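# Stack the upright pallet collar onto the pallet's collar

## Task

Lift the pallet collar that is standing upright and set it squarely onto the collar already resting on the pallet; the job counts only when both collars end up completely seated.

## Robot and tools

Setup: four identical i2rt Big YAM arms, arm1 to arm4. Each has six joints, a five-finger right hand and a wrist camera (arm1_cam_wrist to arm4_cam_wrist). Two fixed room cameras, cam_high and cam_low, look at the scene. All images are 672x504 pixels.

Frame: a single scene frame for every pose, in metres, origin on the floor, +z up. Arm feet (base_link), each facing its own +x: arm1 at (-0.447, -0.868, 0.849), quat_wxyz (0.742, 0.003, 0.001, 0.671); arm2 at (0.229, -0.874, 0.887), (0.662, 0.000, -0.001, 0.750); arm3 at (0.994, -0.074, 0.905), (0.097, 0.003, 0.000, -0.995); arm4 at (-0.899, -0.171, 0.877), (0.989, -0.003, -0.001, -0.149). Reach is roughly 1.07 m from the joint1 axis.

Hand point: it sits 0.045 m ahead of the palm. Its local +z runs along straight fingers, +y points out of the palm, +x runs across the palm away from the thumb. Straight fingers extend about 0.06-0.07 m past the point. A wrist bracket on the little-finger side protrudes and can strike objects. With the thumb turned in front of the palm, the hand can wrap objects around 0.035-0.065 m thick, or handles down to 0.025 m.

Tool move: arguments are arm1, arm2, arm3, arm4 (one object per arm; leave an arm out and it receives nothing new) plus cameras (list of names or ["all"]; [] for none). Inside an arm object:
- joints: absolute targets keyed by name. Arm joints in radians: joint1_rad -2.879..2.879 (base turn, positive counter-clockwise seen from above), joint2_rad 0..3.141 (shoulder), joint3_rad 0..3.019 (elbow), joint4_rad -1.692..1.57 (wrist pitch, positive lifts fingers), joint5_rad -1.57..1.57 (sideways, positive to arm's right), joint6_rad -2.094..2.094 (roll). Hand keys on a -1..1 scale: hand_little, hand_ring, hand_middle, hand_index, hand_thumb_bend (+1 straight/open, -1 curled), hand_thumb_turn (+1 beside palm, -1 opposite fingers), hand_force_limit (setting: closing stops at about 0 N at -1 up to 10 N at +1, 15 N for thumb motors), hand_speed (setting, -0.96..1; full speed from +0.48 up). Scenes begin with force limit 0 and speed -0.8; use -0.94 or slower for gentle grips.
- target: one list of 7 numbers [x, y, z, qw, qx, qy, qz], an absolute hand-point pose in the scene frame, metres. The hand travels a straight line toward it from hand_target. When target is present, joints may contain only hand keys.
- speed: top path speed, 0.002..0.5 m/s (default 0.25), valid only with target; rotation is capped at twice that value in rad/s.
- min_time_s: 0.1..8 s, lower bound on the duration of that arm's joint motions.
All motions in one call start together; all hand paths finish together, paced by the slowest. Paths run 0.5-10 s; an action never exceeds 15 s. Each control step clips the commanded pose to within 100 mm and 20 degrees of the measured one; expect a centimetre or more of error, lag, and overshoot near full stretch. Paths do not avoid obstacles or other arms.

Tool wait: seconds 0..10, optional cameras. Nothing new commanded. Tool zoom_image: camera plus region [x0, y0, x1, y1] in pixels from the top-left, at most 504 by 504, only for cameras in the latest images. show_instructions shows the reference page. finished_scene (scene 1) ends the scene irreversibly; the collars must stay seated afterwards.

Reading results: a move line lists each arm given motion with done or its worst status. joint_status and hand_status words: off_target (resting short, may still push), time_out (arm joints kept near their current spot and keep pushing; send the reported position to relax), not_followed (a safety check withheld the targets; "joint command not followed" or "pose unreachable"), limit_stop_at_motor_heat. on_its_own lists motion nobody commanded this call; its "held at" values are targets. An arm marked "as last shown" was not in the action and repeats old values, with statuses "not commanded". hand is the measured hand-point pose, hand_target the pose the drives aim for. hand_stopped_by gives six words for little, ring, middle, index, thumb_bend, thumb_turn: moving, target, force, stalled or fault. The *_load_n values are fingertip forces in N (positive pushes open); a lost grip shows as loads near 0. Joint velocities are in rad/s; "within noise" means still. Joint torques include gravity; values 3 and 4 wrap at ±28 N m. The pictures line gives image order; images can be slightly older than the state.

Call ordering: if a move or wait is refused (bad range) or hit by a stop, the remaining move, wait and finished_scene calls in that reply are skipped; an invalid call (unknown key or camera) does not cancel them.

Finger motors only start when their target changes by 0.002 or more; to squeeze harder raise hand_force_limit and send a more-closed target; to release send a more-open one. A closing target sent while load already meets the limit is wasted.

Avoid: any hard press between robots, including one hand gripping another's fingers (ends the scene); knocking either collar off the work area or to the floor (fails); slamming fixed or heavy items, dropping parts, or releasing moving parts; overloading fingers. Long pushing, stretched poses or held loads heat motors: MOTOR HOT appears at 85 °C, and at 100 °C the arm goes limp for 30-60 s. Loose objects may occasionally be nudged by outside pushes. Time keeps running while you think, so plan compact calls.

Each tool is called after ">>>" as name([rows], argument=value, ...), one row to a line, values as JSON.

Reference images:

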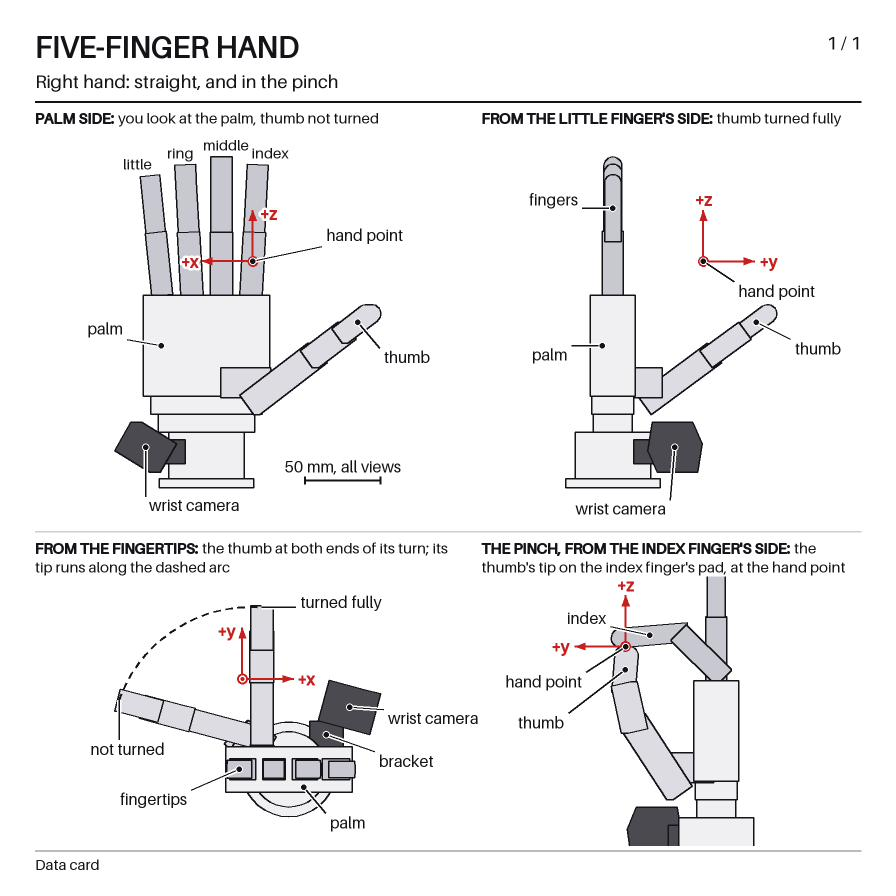

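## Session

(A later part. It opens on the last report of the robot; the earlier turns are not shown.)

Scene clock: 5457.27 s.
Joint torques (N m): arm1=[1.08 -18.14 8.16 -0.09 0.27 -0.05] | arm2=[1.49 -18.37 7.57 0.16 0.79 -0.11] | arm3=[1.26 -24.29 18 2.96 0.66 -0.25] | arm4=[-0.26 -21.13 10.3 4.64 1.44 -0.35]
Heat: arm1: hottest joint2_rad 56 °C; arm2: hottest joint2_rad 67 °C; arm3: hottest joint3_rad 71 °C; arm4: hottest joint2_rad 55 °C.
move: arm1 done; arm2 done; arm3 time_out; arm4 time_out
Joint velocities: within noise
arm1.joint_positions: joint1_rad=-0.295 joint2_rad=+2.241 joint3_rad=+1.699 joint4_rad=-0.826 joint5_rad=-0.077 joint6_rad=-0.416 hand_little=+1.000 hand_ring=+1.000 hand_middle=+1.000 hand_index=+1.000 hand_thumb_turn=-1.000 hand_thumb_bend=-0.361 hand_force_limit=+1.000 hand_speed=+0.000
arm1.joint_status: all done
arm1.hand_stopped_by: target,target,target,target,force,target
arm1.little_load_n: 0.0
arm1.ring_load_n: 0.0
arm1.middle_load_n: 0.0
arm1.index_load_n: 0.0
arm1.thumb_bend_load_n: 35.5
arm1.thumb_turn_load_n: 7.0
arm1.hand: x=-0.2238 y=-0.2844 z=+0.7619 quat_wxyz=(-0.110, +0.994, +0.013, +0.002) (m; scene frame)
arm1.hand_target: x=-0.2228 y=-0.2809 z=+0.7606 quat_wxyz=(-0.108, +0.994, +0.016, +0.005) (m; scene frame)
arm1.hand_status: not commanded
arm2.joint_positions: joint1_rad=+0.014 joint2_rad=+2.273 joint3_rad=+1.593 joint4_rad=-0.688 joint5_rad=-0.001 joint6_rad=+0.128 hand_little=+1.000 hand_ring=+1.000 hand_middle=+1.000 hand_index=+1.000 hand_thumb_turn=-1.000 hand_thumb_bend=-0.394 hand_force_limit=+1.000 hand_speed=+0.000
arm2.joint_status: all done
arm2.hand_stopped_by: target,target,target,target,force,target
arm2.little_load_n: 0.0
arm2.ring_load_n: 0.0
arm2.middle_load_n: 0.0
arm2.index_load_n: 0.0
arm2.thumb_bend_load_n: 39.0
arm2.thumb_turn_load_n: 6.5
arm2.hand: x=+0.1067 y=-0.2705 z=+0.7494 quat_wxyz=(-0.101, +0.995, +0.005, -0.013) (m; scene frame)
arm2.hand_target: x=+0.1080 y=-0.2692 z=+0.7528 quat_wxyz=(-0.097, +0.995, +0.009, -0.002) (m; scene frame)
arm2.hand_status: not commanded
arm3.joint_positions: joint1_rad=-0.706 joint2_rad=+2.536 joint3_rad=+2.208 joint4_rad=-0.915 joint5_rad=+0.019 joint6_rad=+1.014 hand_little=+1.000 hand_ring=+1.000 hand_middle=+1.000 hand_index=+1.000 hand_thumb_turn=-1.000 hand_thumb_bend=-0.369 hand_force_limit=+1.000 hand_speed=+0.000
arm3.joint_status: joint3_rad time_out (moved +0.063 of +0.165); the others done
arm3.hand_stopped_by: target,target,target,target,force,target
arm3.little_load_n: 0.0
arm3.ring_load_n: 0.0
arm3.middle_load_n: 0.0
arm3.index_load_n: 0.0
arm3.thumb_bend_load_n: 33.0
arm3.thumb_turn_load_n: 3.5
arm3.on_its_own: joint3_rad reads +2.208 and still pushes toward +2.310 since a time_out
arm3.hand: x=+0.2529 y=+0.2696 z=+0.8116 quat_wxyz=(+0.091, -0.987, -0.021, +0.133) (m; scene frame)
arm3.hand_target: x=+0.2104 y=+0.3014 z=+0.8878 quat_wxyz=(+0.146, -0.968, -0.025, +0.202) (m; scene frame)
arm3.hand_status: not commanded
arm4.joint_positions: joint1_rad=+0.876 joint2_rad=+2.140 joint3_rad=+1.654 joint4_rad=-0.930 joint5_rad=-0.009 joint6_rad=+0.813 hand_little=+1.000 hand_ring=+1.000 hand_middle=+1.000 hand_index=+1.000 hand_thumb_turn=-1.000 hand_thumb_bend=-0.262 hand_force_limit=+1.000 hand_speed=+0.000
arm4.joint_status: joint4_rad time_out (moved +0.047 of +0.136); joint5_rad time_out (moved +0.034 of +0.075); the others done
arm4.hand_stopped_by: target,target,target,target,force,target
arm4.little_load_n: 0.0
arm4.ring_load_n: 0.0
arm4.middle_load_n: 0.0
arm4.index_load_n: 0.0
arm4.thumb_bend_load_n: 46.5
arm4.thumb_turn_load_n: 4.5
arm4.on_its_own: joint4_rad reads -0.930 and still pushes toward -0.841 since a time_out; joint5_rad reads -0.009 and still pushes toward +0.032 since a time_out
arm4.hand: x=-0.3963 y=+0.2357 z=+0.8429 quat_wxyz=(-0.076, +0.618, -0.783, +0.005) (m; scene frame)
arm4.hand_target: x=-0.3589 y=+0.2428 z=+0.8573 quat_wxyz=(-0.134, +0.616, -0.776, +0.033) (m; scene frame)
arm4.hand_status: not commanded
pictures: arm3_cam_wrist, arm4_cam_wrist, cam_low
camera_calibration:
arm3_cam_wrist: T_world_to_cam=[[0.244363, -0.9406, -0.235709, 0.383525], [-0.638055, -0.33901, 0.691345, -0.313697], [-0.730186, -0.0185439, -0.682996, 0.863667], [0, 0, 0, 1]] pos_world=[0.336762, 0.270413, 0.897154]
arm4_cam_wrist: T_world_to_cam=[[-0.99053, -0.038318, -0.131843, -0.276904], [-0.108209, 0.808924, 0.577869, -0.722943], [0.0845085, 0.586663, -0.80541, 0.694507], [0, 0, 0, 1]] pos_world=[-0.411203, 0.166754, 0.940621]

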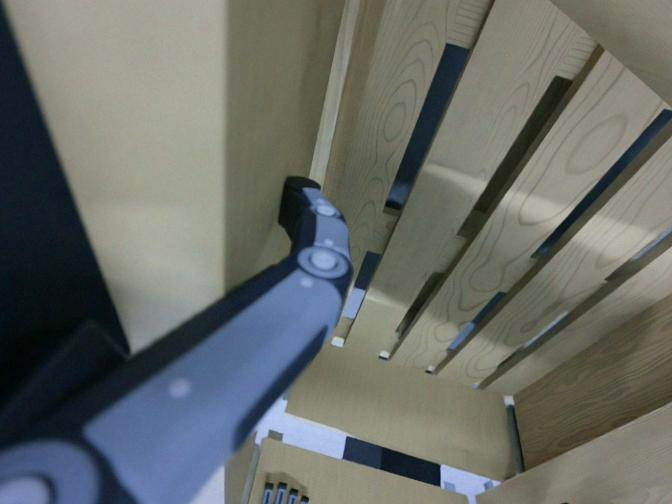

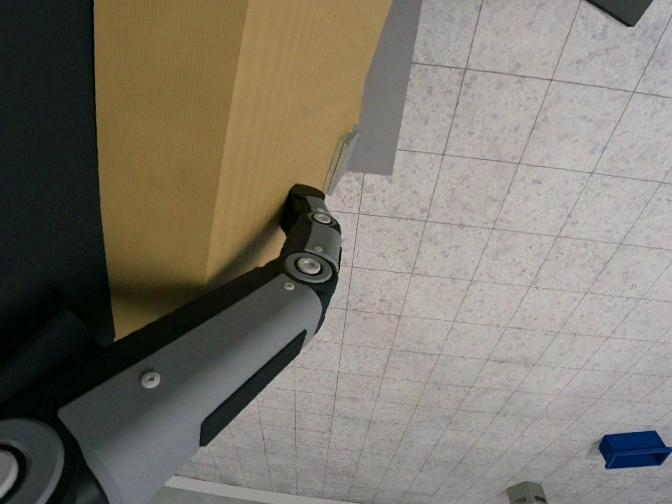

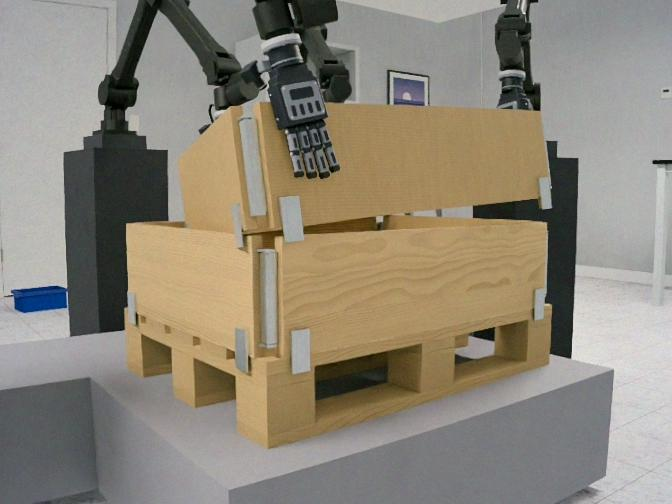

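>>> move(arm1={"joints":{"joint1_rad":-0.268,"joint2_rad":2.247,"joint3_rad":1.745,"joint4_rad":-0.872,"joint5_rad":-0.033,"joint6_rad":-0.400},"min_time_s":5}, arm2={"joints":{"joint1_rad":0.028,"joint2_rad":2.270,"joint3_rad":1.665,"joint4_rad":-0.790,"joint5_rad":0.030,"joint6_rad":0.130},"min_time_s":5}, arm3={"joints":{"joint1_rad":-0.715,"joint2_rad":2.558,"joint3_rad":2.37,"joint4_rad":-0.955,"joint5_rad":0.016,"joint6_rad":0.992},"min_time_s":5}, arm4={"joints":{"joint1_rad":0.890,"joint2_rad":2.142,"joint3_rad":1.648,"joint4_rad":-0.876,"joint5_rad":0.045,"joint6_rad":0.805},"min_time_s":5}, cameras=["cam_low","cam_high","arm3_cam_wrist","arm4_cam_wrist"])

>>> zoom_image(camera="cam_low", region=[220, 180, 320, 260])

>>> zoom_image(camera="cam_low", region=[470, 150, 560, 240])

>>> zoom_image(camera="cam_high", region=[320, 150, 400, 210])

Scene clock: 5518.13 s.
Joint torques (N m): arm1=[1.85 -19.19 8.59 -0.39 0.15 0.01] | arm2=[1.61 -19.31 8.42 -0.13 0.72 -0.09] | arm3=[0.97 -24.35 16.14 1.91 0.46 -0.32] | arm4=[0.21 -21.19 8.65 2.51 1.14 -0.43]
Heat: arm1: hottest joint2_rad 57 °C; arm2: hottest joint2_rad 59 °C; arm3: hottest joint3_rad 66 °C; arm4: hottest joint2_rad 53 °C.
move: arm1 done; arm2 done; arm3 done; arm4 time_out
Joint velocities: within noise
arm1.joint_positions: joint1_rad=-0.279 joint2_rad=+2.248 joint3_rad=+1.724 joint4_rad=-0.859 joint5_rad=-0.036 joint6_rad=-0.403 hand_little=+1.000 hand_ring=+1.000 hand_middle=+1.000 hand_index=+1.000 hand_thumb_turn=-1.000 hand_thumb_bend=-0.361 hand_force_limit=+1.000 hand_speed=+0.000
arm1.joint_status: all done
arm1.hand_stopped_by: target,target,target,target,force,target
arm1.little_load_n: 0.0
arm1.ring_load_n: 0.0
arm1.middle_load_n: 0.0
arm1.index_load_n: 0.0
arm1.thumb_bend_load_n: 32.0
arm1.thumb_turn_load_n: 6.5
arm1.hand: x=-0.2261 y=-0.2822 z=+0.7656 quat_wxyz=(-0.095, +0.995, +0.013, +0.017) (m; scene frame)
arm1.hand_target: x=-0.2300 y=-0.2739 z=+0.7733 quat_wxyz=(-0.099, +0.995, +0.017, +0.019) (m; scene frame)
arm1.hand_status: not commanded
arm2.joint_positions: joint1_rad=+0.020 joint2_rad=+2.279 joint3_rad=+1.636 joint4_rad=-0.757 joint5_rad=+0.011 joint6_rad=+0.134 hand_little=+1.000 hand_ring=+1.000 hand_middle=+1.000 hand_index=+1.000 hand_thumb_turn=-1.000 hand_thumb_bend=-0.394 hand_force_limit=+1.000 hand_speed=+0.000
arm2.joint_status: all done
arm2.hand_stopped_by: target,target,target,target,force,target
arm2.little_load_n: 0.0
arm2.ring_load_n: 0.0
arm2.middle_load_n: 0.0
arm2.index_load_n: 0.0
arm2.thumb_bend_load_n: 35.0
arm2.thumb_turn_load_n: 6.0
arm2.hand: x=+0.1048 y=-0.2694 z=+0.7583 quat_wxyz=(-0.086, +0.996, +0.005, -0.006) (m; scene frame)
arm2.hand_target: x=+0.1029 y=-0.2626 z=+0.7719 quat_wxyz=(-0.089, +0.996, +0.010, +0.003) (m; scene frame)
arm2.hand_status: not commanded
arm3.joint_positions: joint1_rad=-0.711 joint2_rad=+2.580 joint3_rad=+2.289 joint4_rad=-0.978 joint5_rad=+0.001 joint6_rad=+1.014 hand_little=+1.000 hand_ring=+1.000 hand_middle=+1.000 hand_index=+1.000 hand_thumb_turn=-1.000 hand_thumb_bend=-0.369 hand_force_limit=+1.000 hand_speed=+0.000
arm3.joint_status: all done
arm3.hand_stopped_by: target,target,target,target,force,target
arm3.little_load_n: 0.0
arm3.ring_load_n: 0.0
arm3.middle_load_n: 0.0
arm3.index_load_n: 0.0
arm3.thumb_bend_load_n: 30.0
arm3.thumb_turn_load_n: 3.5
arm3.hand: x=+0.2494 y=+0.2720 z=+0.8083 quat_wxyz=(+0.078, -0.989, -0.020, +0.126) (m; scene frame)
arm3.hand_target: x=+0.2198 y=+0.2961 z=+0.8644 quat_wxyz=(+0.118, -0.977, -0.027, +0.174) (m; scene frame)
arm3.hand_status: not commanded
arm4.joint_positions: joint1_rad=+0.893 joint2_rad=+2.151 joint3_rad=+1.644 joint4_rad=-0.918 joint5_rad=+0.013 joint6_rad=+0.832 hand_little=+1.000 hand_ring=+1.000 hand_middle=+1.000 hand_index=+1.000 hand_thumb_turn=-1.000 hand_thumb_bend=-0.261 hand_force_limit=+1.000 hand_speed=+0.000
arm4.joint_status: joint5_rad time_out (moved +0.022 of +0.054); the others done
arm4.hand_stopped_by: target,target,target,target,force,target
arm4.little_load_n: 0.0
arm4.ring_load_n: 0.0
arm4.middle_load_n: 0.0
arm4.index_load_n: 0.0
arm4.thumb_bend_load_n: 41.5
arm4.thumb_turn_load_n: 3.0
arm4.on_its_own: joint5_rad reads +0.013 and still pushes toward +0.045 since a time_out
arm4.hand: x=-0.4024 y=+0.2401 z=+0.8315 quat_wxyz=(-0.071, +0.617, -0.784, +0.014) (m; scene frame)
arm4.hand_target: x=-0.3866 y=+0.2403 z=+0.8372 quat_wxyz=(-0.097, +0.623, -0.775, +0.034) (m; scene frame)
arm4.hand_status: not commanded
pictures: arm3_cam_wrist, arm4_cam_wrist, cam_high, cam_low
camera_calibration:
arm3_cam_wrist: T_world_to_cam=[[0.248166, -0.946491, -0.206319, 0.362702], [-0.647807, -0.320502, 0.691104, -0.315254], [-0.72025, -0.0378539, -0.692681, 0.869515], [0, 0, 0, 1]] pos_world=[0.332033, 0.27517, 0.895003]
arm4_cam_wrist: T_world_to_cam=[[-0.990232, -0.0361373, -0.134665, -0.28227], [-0.106227, 0.821133, 0.560764, -0.70847], [0.0903137, 0.569591, -0.816951, 0.699318], [0, 0, 0, 1]] pos_world=[-0.41793, 0.173222, 0.930581]

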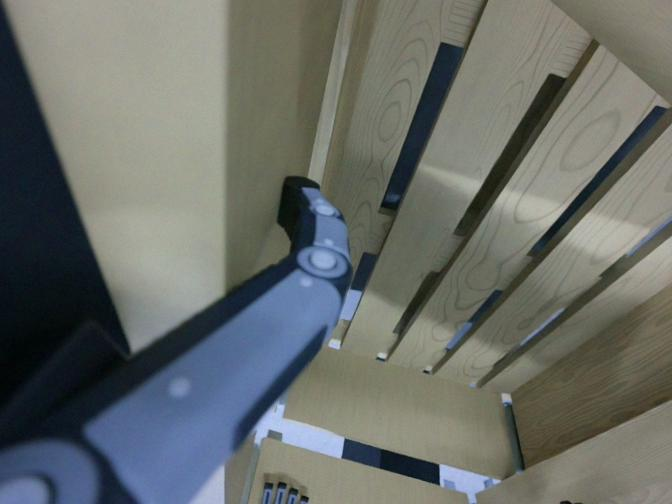

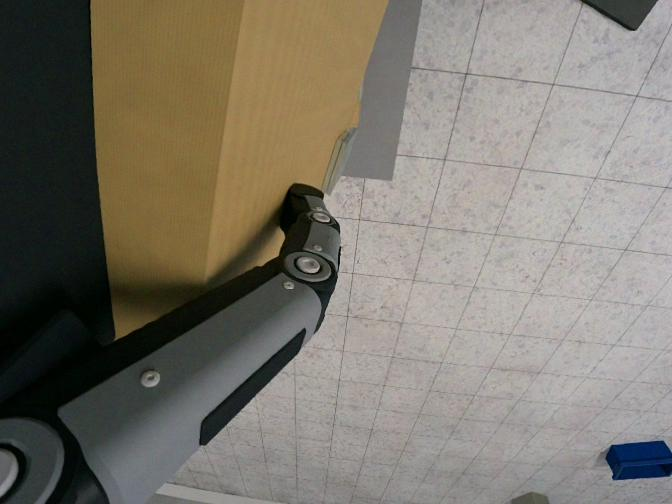

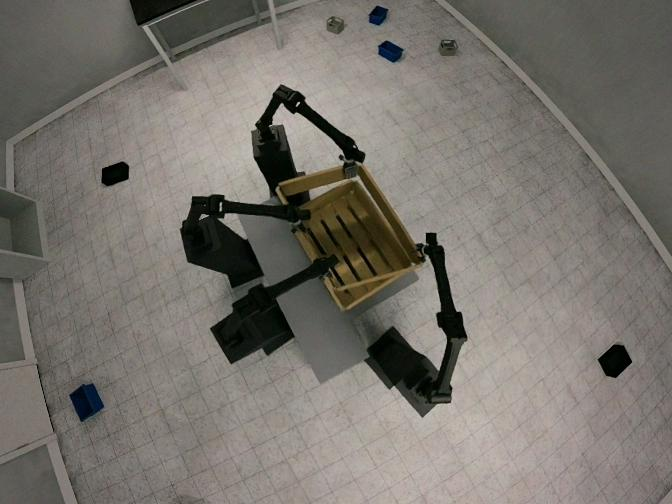

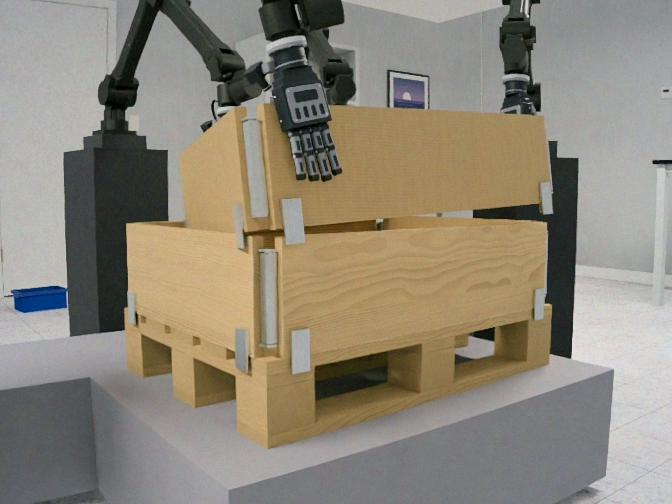

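Scaled by 5.040 from the camera's 672x504 image, which has a finer 960x720 frame.

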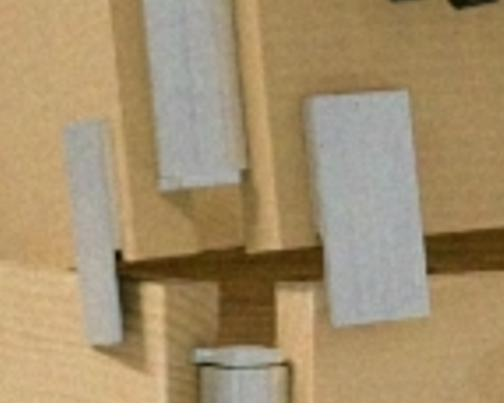

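Scaled by 5.600 from the camera's 672x504 image, which has a finer 960x720 frame.

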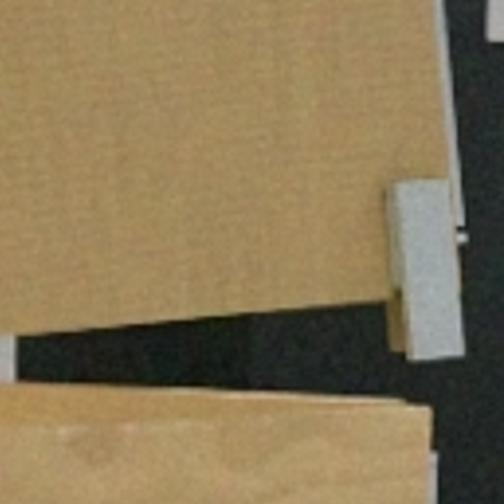

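Scaled by 6.300 from the camera's 672x504 image, which has a finer 960x720 frame.

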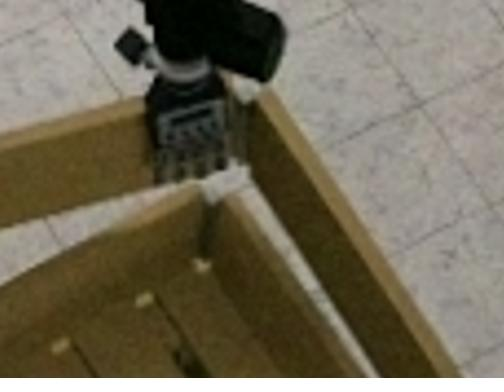

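>>> zoom_image(camera="arm3_cam_wrist", region=[280, 0, 420, 200])

>>> zoom_image(camera="cam_high", region=[350, 165, 420, 225])

>>> zoom_image(camera="cam_high", region=[260, 165, 360, 245])

>>> zoom_image(camera="cam_high", region=[310, 250, 430, 320])

Scaled by 2.520 from the camera's 672x504 image, which has a finer 960x720 frame.

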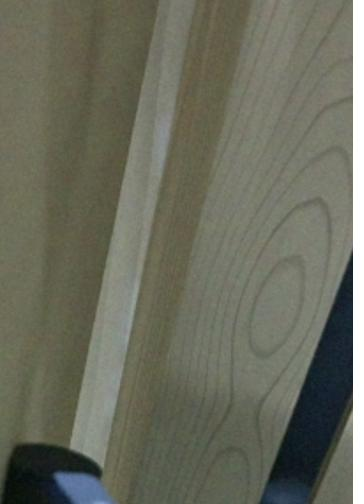

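Scaled by 7.200 from the camera's 672x504 image, which has a finer 960x720 frame.

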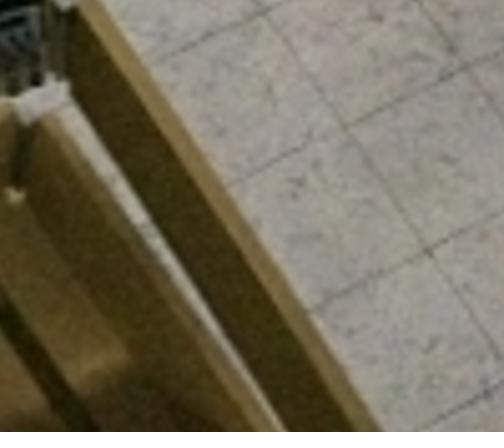

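Scaled by 5.040 from the camera's 672x504 image, which has a finer 960x720 frame.

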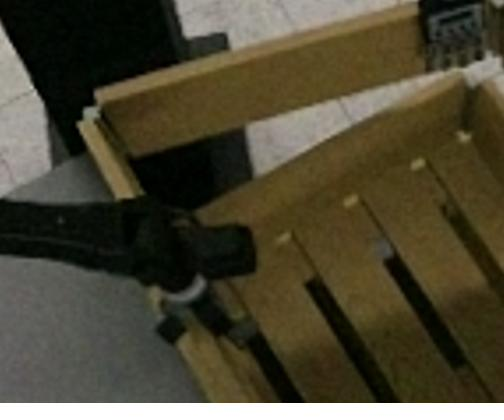

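Scaled by 4.200 from the camera's 672x504 image, which has a finer 960x720 frame.

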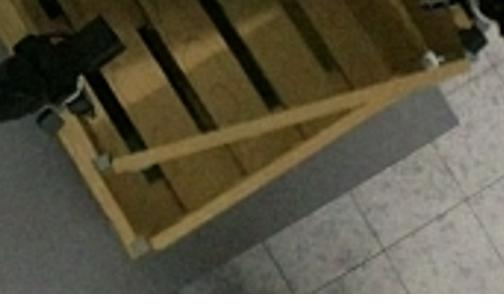

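>>> move(arm1={"joints":{"joint1_rad":-0.285,"joint2_rad":2.198,"joint3_rad":1.645,"joint4_rad":-0.825,"joint5_rad":-0.045,"joint6_rad":-0.410},"min_time_s":5}, arm2={"joints":{"joint1_rad":0.022,"joint2_rad":2.243,"joint3_rad":1.590,"joint4_rad":-0.735,"joint5_rad":0.020,"joint6_rad":0.128},"min_time_s":5}, arm3={"joints":{"joint1_rad":-0.712,"joint2_rad":2.555,"joint3_rad":2.355,"joint4_rad":-0.945,"joint5_rad":0.016,"joint6_rad":0.995},"min_time_s":5}, arm4={"joints":{"joint1_rad":0.852,"joint2_rad":2.095,"joint3_rad":1.602,"joint4_rad":-0.865,"joint5_rad":0.045,"joint6_rad":0.785},"min_time_s":5}, cameras=["cam_low","cam_high","arm3_cam_wrist"])

>>> zoom_image(camera="cam_low", region=[220, 180, 320, 260])

>>> zoom_image(camera="cam_low", region=[470, 150, 560, 240])

>>> zoom_image(camera="arm3_cam_wrist", region=[280, 0, 420, 200])

>>> zoom_image(camera="cam_high", region=[350, 165, 420, 225])

Scene clock: 5565.13 s.
Joint torques (N m): arm1=[0.32 -20.84 4.66 -0.13 -0.14 -0.01] | arm2=[1.2 -20.84 3.82 1.22 0.46 -0.06] | arm3=[1.38 -24.76 14.74 2.32 0.58 -0.19] | arm4=[-1.79 -23.36 7.66 2.11 1.04 -0.63]
Heat: arm1: hottest joint2_rad 59 °C; arm2: hottest joint2_rad 62 °C; arm3: hottest joint3_rad 65 °C; arm4: hottest joint2_rad 52 °C.
move: arm1 done; arm2 done; arm3 done; arm4 time_out
Joint velocities: within noise
arm1.joint_positions: joint1_rad=-0.279 joint2_rad=+2.224 joint3_rad=+1.673 joint4_rad=-0.817 joint5_rad=-0.040 joint6_rad=-0.411 hand_little=+1.000 hand_ring=+1.000 hand_middle=+1.000 hand_index=+1.000 hand_thumb_turn=-1.000 hand_thumb_bend=-0.359 hand_force_limit=+1.000 hand_speed=+0.000
arm1.joint_status: all done
arm1.hand_stopped_by: target,target,target,target,force,target
arm1.little_load_n: 0.0
arm1.ring_load_n: 0.0
arm1.middle_load_n: 0.0
arm1.index_load_n: 0.0
arm1.thumb_bend_load_n: 38.5
arm1.thumb_turn_load_n: 6.5
arm1.hand: x=-0.2291 y=-0.2889 z=+0.7638 quat_wxyz=(-0.103, +0.994, +0.017, +0.018) (m; scene frame)
arm1.hand_target: x=-0.2303 y=-0.2991 z=+0.7704 quat_wxyz=(-0.099, +0.995, +0.014, +0.014) (m; scene frame)
arm1.hand_status: not commanded
arm2.joint_positions: joint1_rad=+0.021 joint2_rad=+2.275 joint3_rad=+1.619 joint4_rad=-0.734 joint5_rad=+0.008 joint6_rad=+0.127 hand_little=+1.000 hand_ring=+1.000 hand_middle=+1.000 hand_index=+1.000 hand_thumb_turn=-1.000 hand_thumb_bend=-0.394 hand_force_limit=+1.000 hand_speed=+0.000
arm2.joint_status: all done
arm2.hand_stopped_by: target,target,target,target,force,target
arm2.little_load_n: 0.5
arm2.ring_load_n: 0.0
arm2.middle_load_n: -0.5
arm2.index_load_n: 0.0
arm2.thumb_bend_load_n: 37.5
arm2.thumb_turn_load_n: 6.0
arm2.hand: x=+0.1044 y=-0.2715 z=+0.7552 quat_wxyz=(-0.090, +0.996, +0.009, -0.007) (m; scene frame)
arm2.hand_target: x=+0.1071 y=-0.2776 z=+0.7653 quat_wxyz=(-0.092, +0.996, +0.008, -0.002) (m; scene frame)
arm2.hand_status: not commanded
arm3.joint_positions: joint1_rad=-0.711 joint2_rad=+2.580 joint3_rad=+2.289 joint4_rad=-0.978 joint5_rad=-0.002 joint6_rad=+1.007 hand_little=+1.000 hand_ring=+1.000 hand_middle=+1.000 hand_index=+1.000 hand_thumb_turn=-1.000 hand_thumb_bend=-0.369 hand_force_limit=+1.000 hand_speed=+0.000
arm3.joint_status: all done
arm3.hand_stopped_by: target,target,target,target,force,target
arm3.little_load_n: 0.0
arm3.ring_load_n: 0.0
arm3.middle_load_n: 0.0
arm3.index_load_n: 0.0
arm3.thumb_bend_load_n: 28.5
arm3.thumb_turn_load_n: 3.0
arm3.hand: x=+0.2497 y=+0.2714 z=+0.8081 quat_wxyz=(+0.076, -0.989, -0.024, +0.126) (m; scene frame)
arm3.hand_target: x=+0.2203 y=+0.2932 z=+0.8606 quat_wxyz=(+0.117, -0.977, -0.027, +0.174) (m; scene frame)
arm3.hand_status: not commanded
arm4.joint_positions: joint1_rad=+0.882 joint2_rad=+2.132 joint3_rad=+1.610 joint4_rad=-0.897 joint5_rad=+0.015 joint6_rad=+0.833 hand_little=+1.000 hand_ring=+1.000 hand_middle=+1.000 hand_index=+1.000 hand_thumb_turn=-1.000 hand_thumb_bend=-0.261 hand_force_limit=+1.000 hand_speed=+0.000
arm4.joint_status: joint6_rad time_out (moved +0.000 of -0.047); the others done
arm4.hand_stopped_by: target,target,target,target,force,target
arm4.little_load_n: 0.0
arm4.ring_load_n: 0.0
arm4.middle_load_n: 0.0
arm4.index_load_n: 0.0
arm4.thumb_bend_load_n: 45.0
arm4.thumb_turn_load_n: 3.5
arm4.on_its_own: joint6_rad reads +0.833 and still pushes toward +0.785 since a time_out
arm4.hand: x=-0.4031 y=+0.2307 z=+0.8317 quat_wxyz=(-0.074, +0.612, -0.787, +0.016) (m; scene frame)
arm4.hand_target: x=-0.3805 y=+0.2142 z=+0.8503 quat_wxyz=(-0.102, +0.615, -0.781, +0.037) (m; scene frame)
arm4.hand_status: not commanded
pictures: arm3_cam_wrist, cam_high, cam_low
camera_calibration:
arm3_cam_wrist: T_world_to_cam=[[0.255217, -0.944835, -0.205305, 0.358958], [-0.645239, -0.324571, 0.691607, -0.31493], [-0.720091, -0.0440396, -0.692481, 0.871069], [0, 0, 0, 1]] pos_world=[0.332432, 0.275301, 0.894702]

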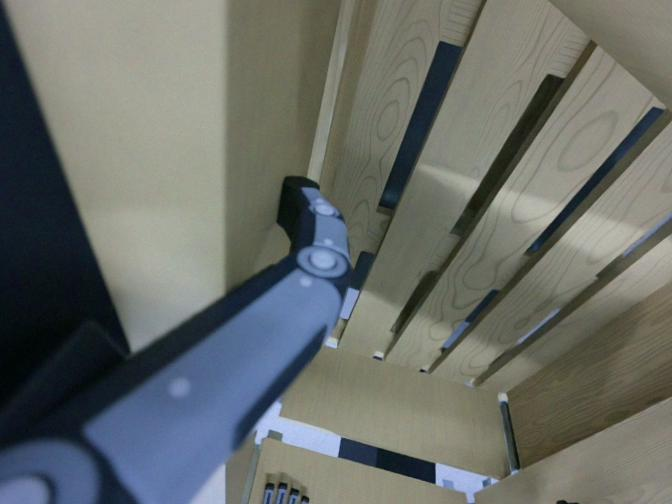

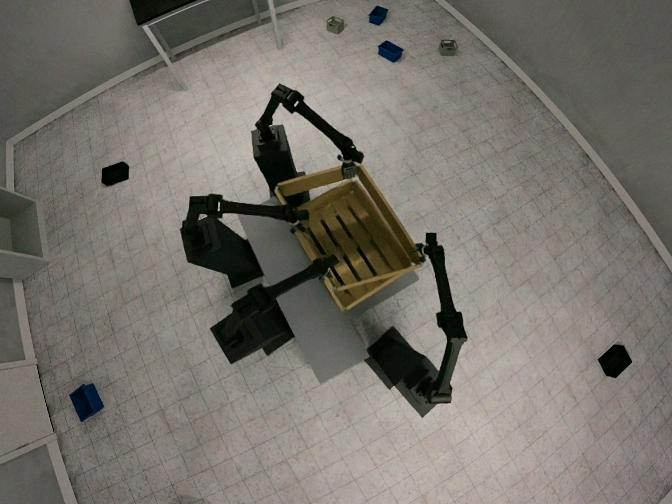

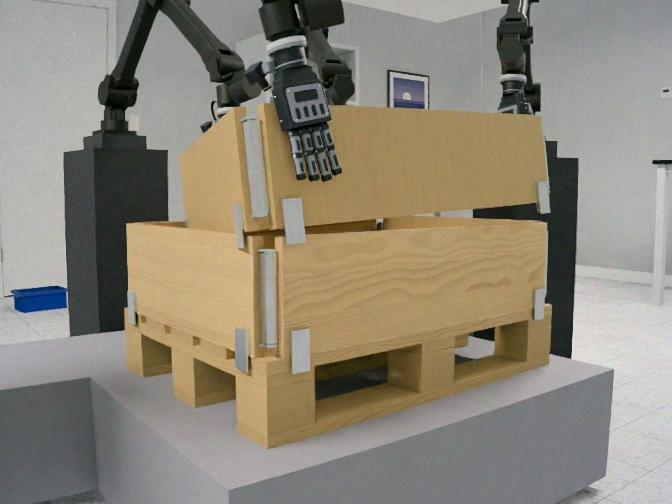

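Scaled by 5.040 from the camera's 672x504 image, which has a finer 960x720 frame.

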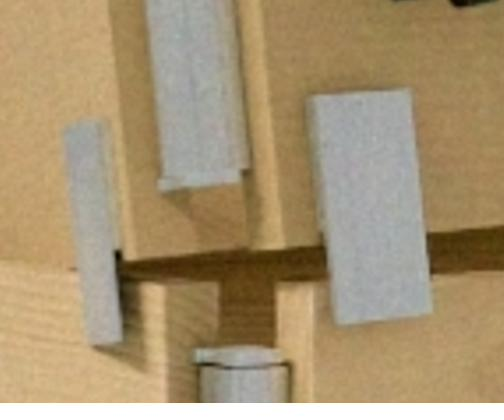

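Scaled by 5.600 from the camera's 672x504 image, which has a finer 960x720 frame.

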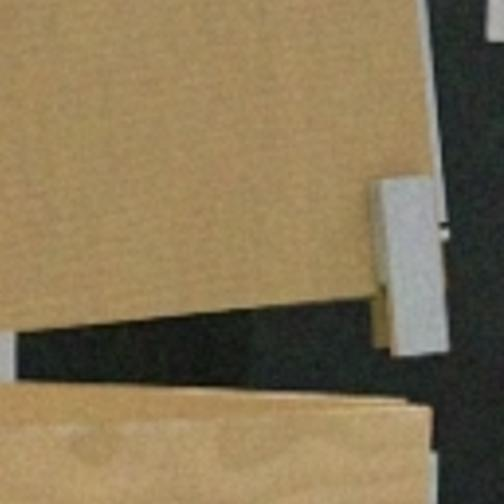

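Scaled by 2.520 from the camera's 672x504 image, which has a finer 960x720 frame.

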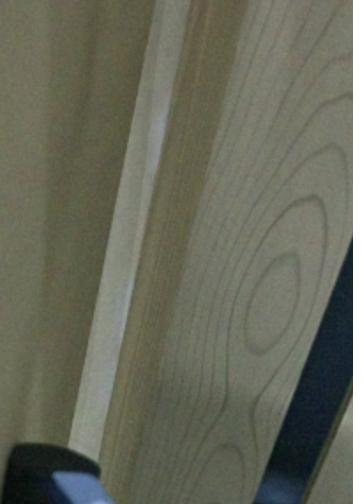

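Scaled by 7.200 from the camera's 672x504 image, which has a finer 960x720 frame.

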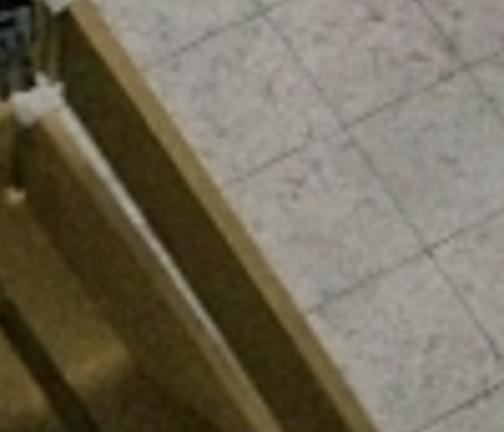

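>>> move(arm1={"joints":{"joint1_rad":-0.291,"joint2_rad":2.182,"joint3_rad":1.605,"joint4_rad":-0.807,"joint5_rad":-0.045,"joint6_rad":-0.414},"min_time_s":4}, arm2={"joints":{"joint1_rad":0.022,"joint2_rad":2.235,"joint3_rad":1.566,"joint4_rad":-0.722,"joint5_rad":0.020,"joint6_rad":0.128},"min_time_s":4}, arm4={"joints":{"joint1_rad":0.836,"joint2_rad":2.082,"joint3_rad":1.578,"joint4_rad":-0.860,"joint5_rad":0.045,"joint6_rad":0.780},"min_time_s":4}, cameras=["cam_low","cam_high","arm3_cam_wrist"])

>>> zoom_image(camera="cam_low", region=[220, 180, 320, 260])

>>> zoom_image(camera="cam_low", region=[470, 150, 560, 240])

>>> zoom_image(camera="arm3_cam_wrist", region=[280, 0, 420, 200])

>>> zoom_image(camera="cam_high", region=[350, 165, 420, 225])

Scene clock: 5583.93 s.
Joint torques (N m): arm1=[0.03 -19.96 4.86 -0.05 -0.35 0.28] | arm2=[1.03 -20.84 3.25 1.02 0.49 0.19] | arm3=[1.2 -24.82 14.76 2.3 0.7 0.04] | arm4=[-0.91 -22.77 8.32 2.14 0.99 -0.52]
Heat: arm1: hottest joint2_rad 59 °C; arm2: hottest joint2_rad 63 °C; arm3: hottest joint3_rad 64 °C; arm4: hottest joint2_rad 52 °C.
move: arm1 done; arm2 done; arm4 time_out
Joint velocities: within noise
arm1.joint_positions: joint1_rad=-0.281 joint2_rad=+2.202 joint3_rad=+1.629 joint4_rad=-0.802 joint5_rad=-0.035 joint6_rad=-0.444 hand_little=+1.000 hand_ring=+1.000 hand_middle=+1.000 hand_index=+1.000 hand_thumb_turn=-1.000 hand_thumb_bend=-0.356 hand_force_limit=+1.000 hand_speed=+0.000
arm1.joint_status: all done
arm1.hand_stopped_by: target,target,target,target,force,target
arm1.little_load_n: 0.0
arm1.ring_load_n: 0.0
arm1.middle_load_n: 0.0
arm1.index_load_n: 0.0
arm1.thumb_bend_load_n: 34.0
arm1.thumb_turn_load_n: 6.0
arm1.hand: x=-0.2295 y=-0.3018 z=+0.7626 quat_wxyz=(-0.098, +0.994, +0.032, +0.021) (m; scene frame)
arm1.hand_target: x=-0.2308 y=-0.3106 z=+0.7672 quat_wxyz=(-0.096, +0.995, +0.013, +0.013) (m; scene frame)
arm1.hand_status: not commanded
arm2.joint_positions: joint1_rad=+0.023 joint2_rad=+2.268 joint3_rad=+1.601 joint4_rad=-0.716 joint5_rad=+0.007 joint6_rad=+0.100 hand_little=+1.000 hand_ring=+1.000 hand_middle=+1.000 hand_index=+1.000 hand_thumb_turn=-1.000 hand_thumb_bend=-0.394 hand_force_limit=+1.000 hand_speed=+0.000
arm2.joint_status: all done
arm2.hand_stopped_by: target,target,target,target,force,target
arm2.little_load_n: 0.0
arm2.ring_load_n: 0.0
arm2.middle_load_n: 0.0
arm2.index_load_n: 0.0
arm2.thumb_bend_load_n: 41.0
arm2.thumb_turn_load_n: 6.5
arm2.hand: x=+0.1052 y=-0.2744 z=+0.7543 quat_wxyz=(-0.094, +0.995, +0.023, -0.007) (m; scene frame)
arm2.hand_target: x=+0.1082 y=-0.2842 z=+0.7627 quat_wxyz=(-0.091, +0.996, +0.008, -0.002) (m; scene frame)
arm2.hand_status: not commanded
arm3: as last shown
arm3.joint_positions: joint1_rad=-0.711 joint2_rad=+2.580 joint3_rad=+2.289 joint4_rad=-0.978 joint5_rad=-0.004 joint6_rad=+0.984 hand_little=+1.000 hand_ring=+1.000 hand_middle=+1.000 hand_index=+1.000 hand_thumb_turn=-1.000 hand_thumb_bend=-0.369 hand_force_limit=+1.000 hand_speed=+0.000
arm3.thumb_bend_load_n: 30.0
arm3.hand: x=+0.2510 y=+0.2704 z=+0.8078 quat_wxyz=(+0.077, -0.988, -0.035, +0.126) (m; scene frame)
arm4.joint_positions: joint1_rad=+0.854 joint2_rad=+2.117 joint3_rad=+1.576 joint4_rad=-0.894 joint5_rad=+0.017 joint6_rad=+0.817 hand_little=+1.000 hand_ring=+1.000 hand_middle=+1.000 hand_index=+1.000 hand_thumb_turn=-1.000 hand_thumb_bend=-0.261 hand_force_limit=+1.000 hand_speed=+0.000
arm4.joint_status: joint6_rad time_out (moved -0.015 of -0.053); the others done
arm4.hand_stopped_by: target,target,target,target,force,target
arm4.little_load_n: 0.0
arm4.ring_load_n: 0.0
arm4.middle_load_n: 0.0
arm4.index_load_n: 0.0
arm4.thumb_bend_load_n: 40.5
arm4.thumb_turn_load_n: 5.5
arm4.on_its_own: joint6_rad reads +0.817 and still pushes toward +0.780 since a time_out
arm4.hand: x=-0.4028 y=+0.2092 z=+0.8288 quat_wxyz=(-0.066, +0.607, -0.792, +0.018) (m; scene frame)
arm4.hand_target: x=-0.3813 y=+0.2019 z=+0.8494 quat_wxyz=(-0.098, +0.611, -0.784, +0.038) (m; scene frame)
arm4.hand_status: not commanded
pictures: arm3_cam_wrist, cam_high, cam_low
camera_calibration:
arm3_cam_wrist: T_world_to_cam=[[0.276659, -0.938172, -0.20807, 0.352654], [-0.639563, -0.341363, 0.68879, -0.308881], [-0.717231, -0.0574855, -0.694461, 0.876193], [0, 0, 0, 1]] pos_world=[0.333319, 0.275778, 0.894613]

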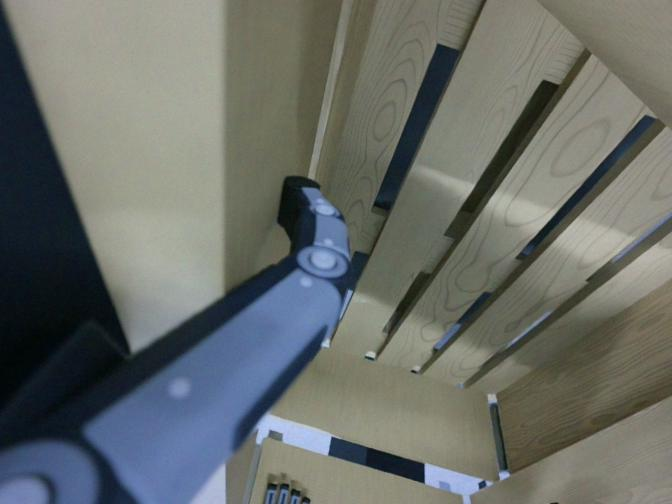

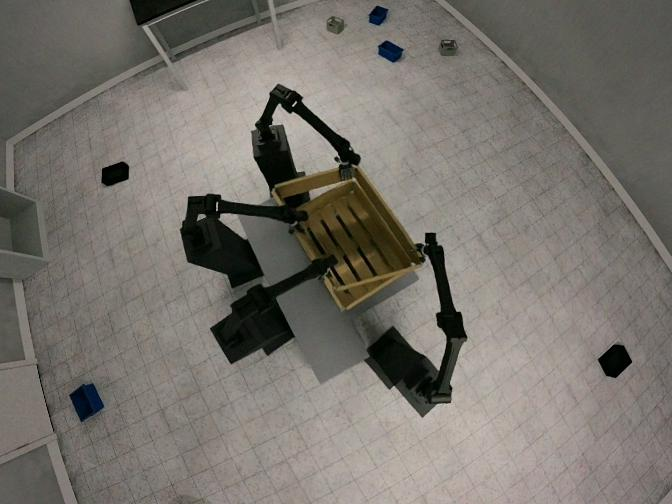

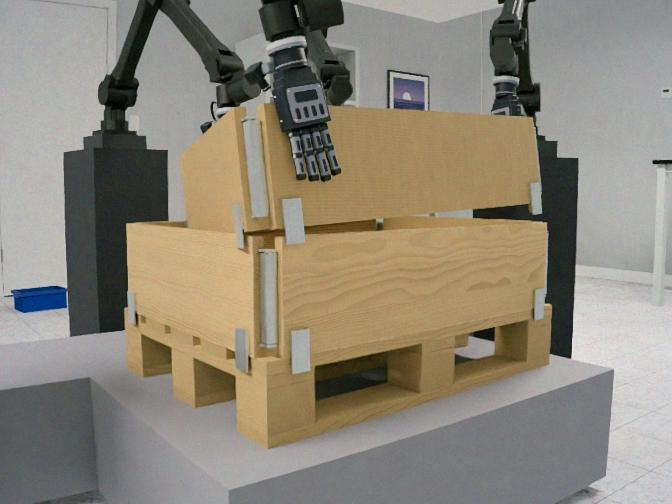

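Scaled by 5.040 from the camera's 672x504 image, which has a finer 960x720 frame.

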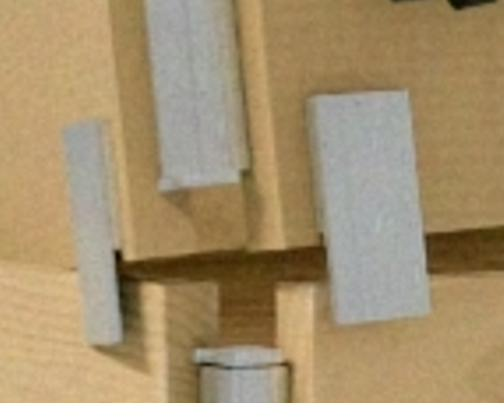

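Scaled by 5.600 from the camera's 672x504 image, which has a finer 960x720 frame.

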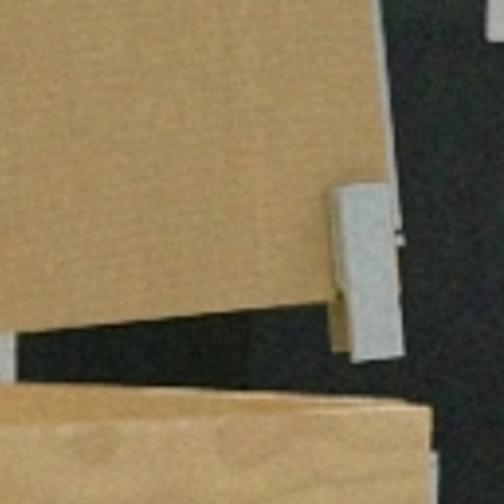

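Scaled by 2.520 from the camera's 672x504 image, which has a finer 960x720 frame.

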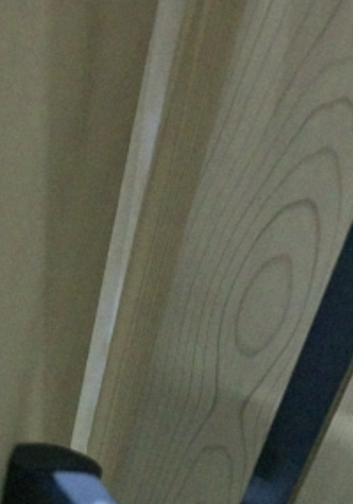

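Scaled by 7.200 from the camera's 672x504 image, which has a finer 960x720 frame.

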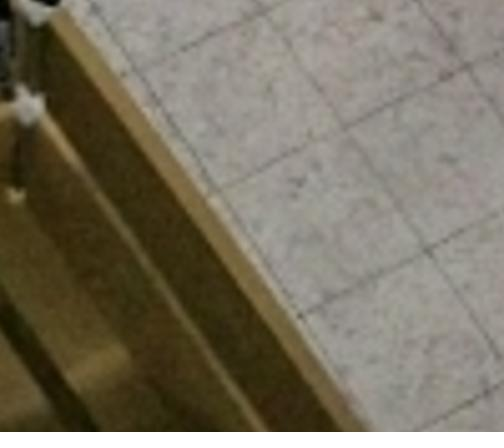

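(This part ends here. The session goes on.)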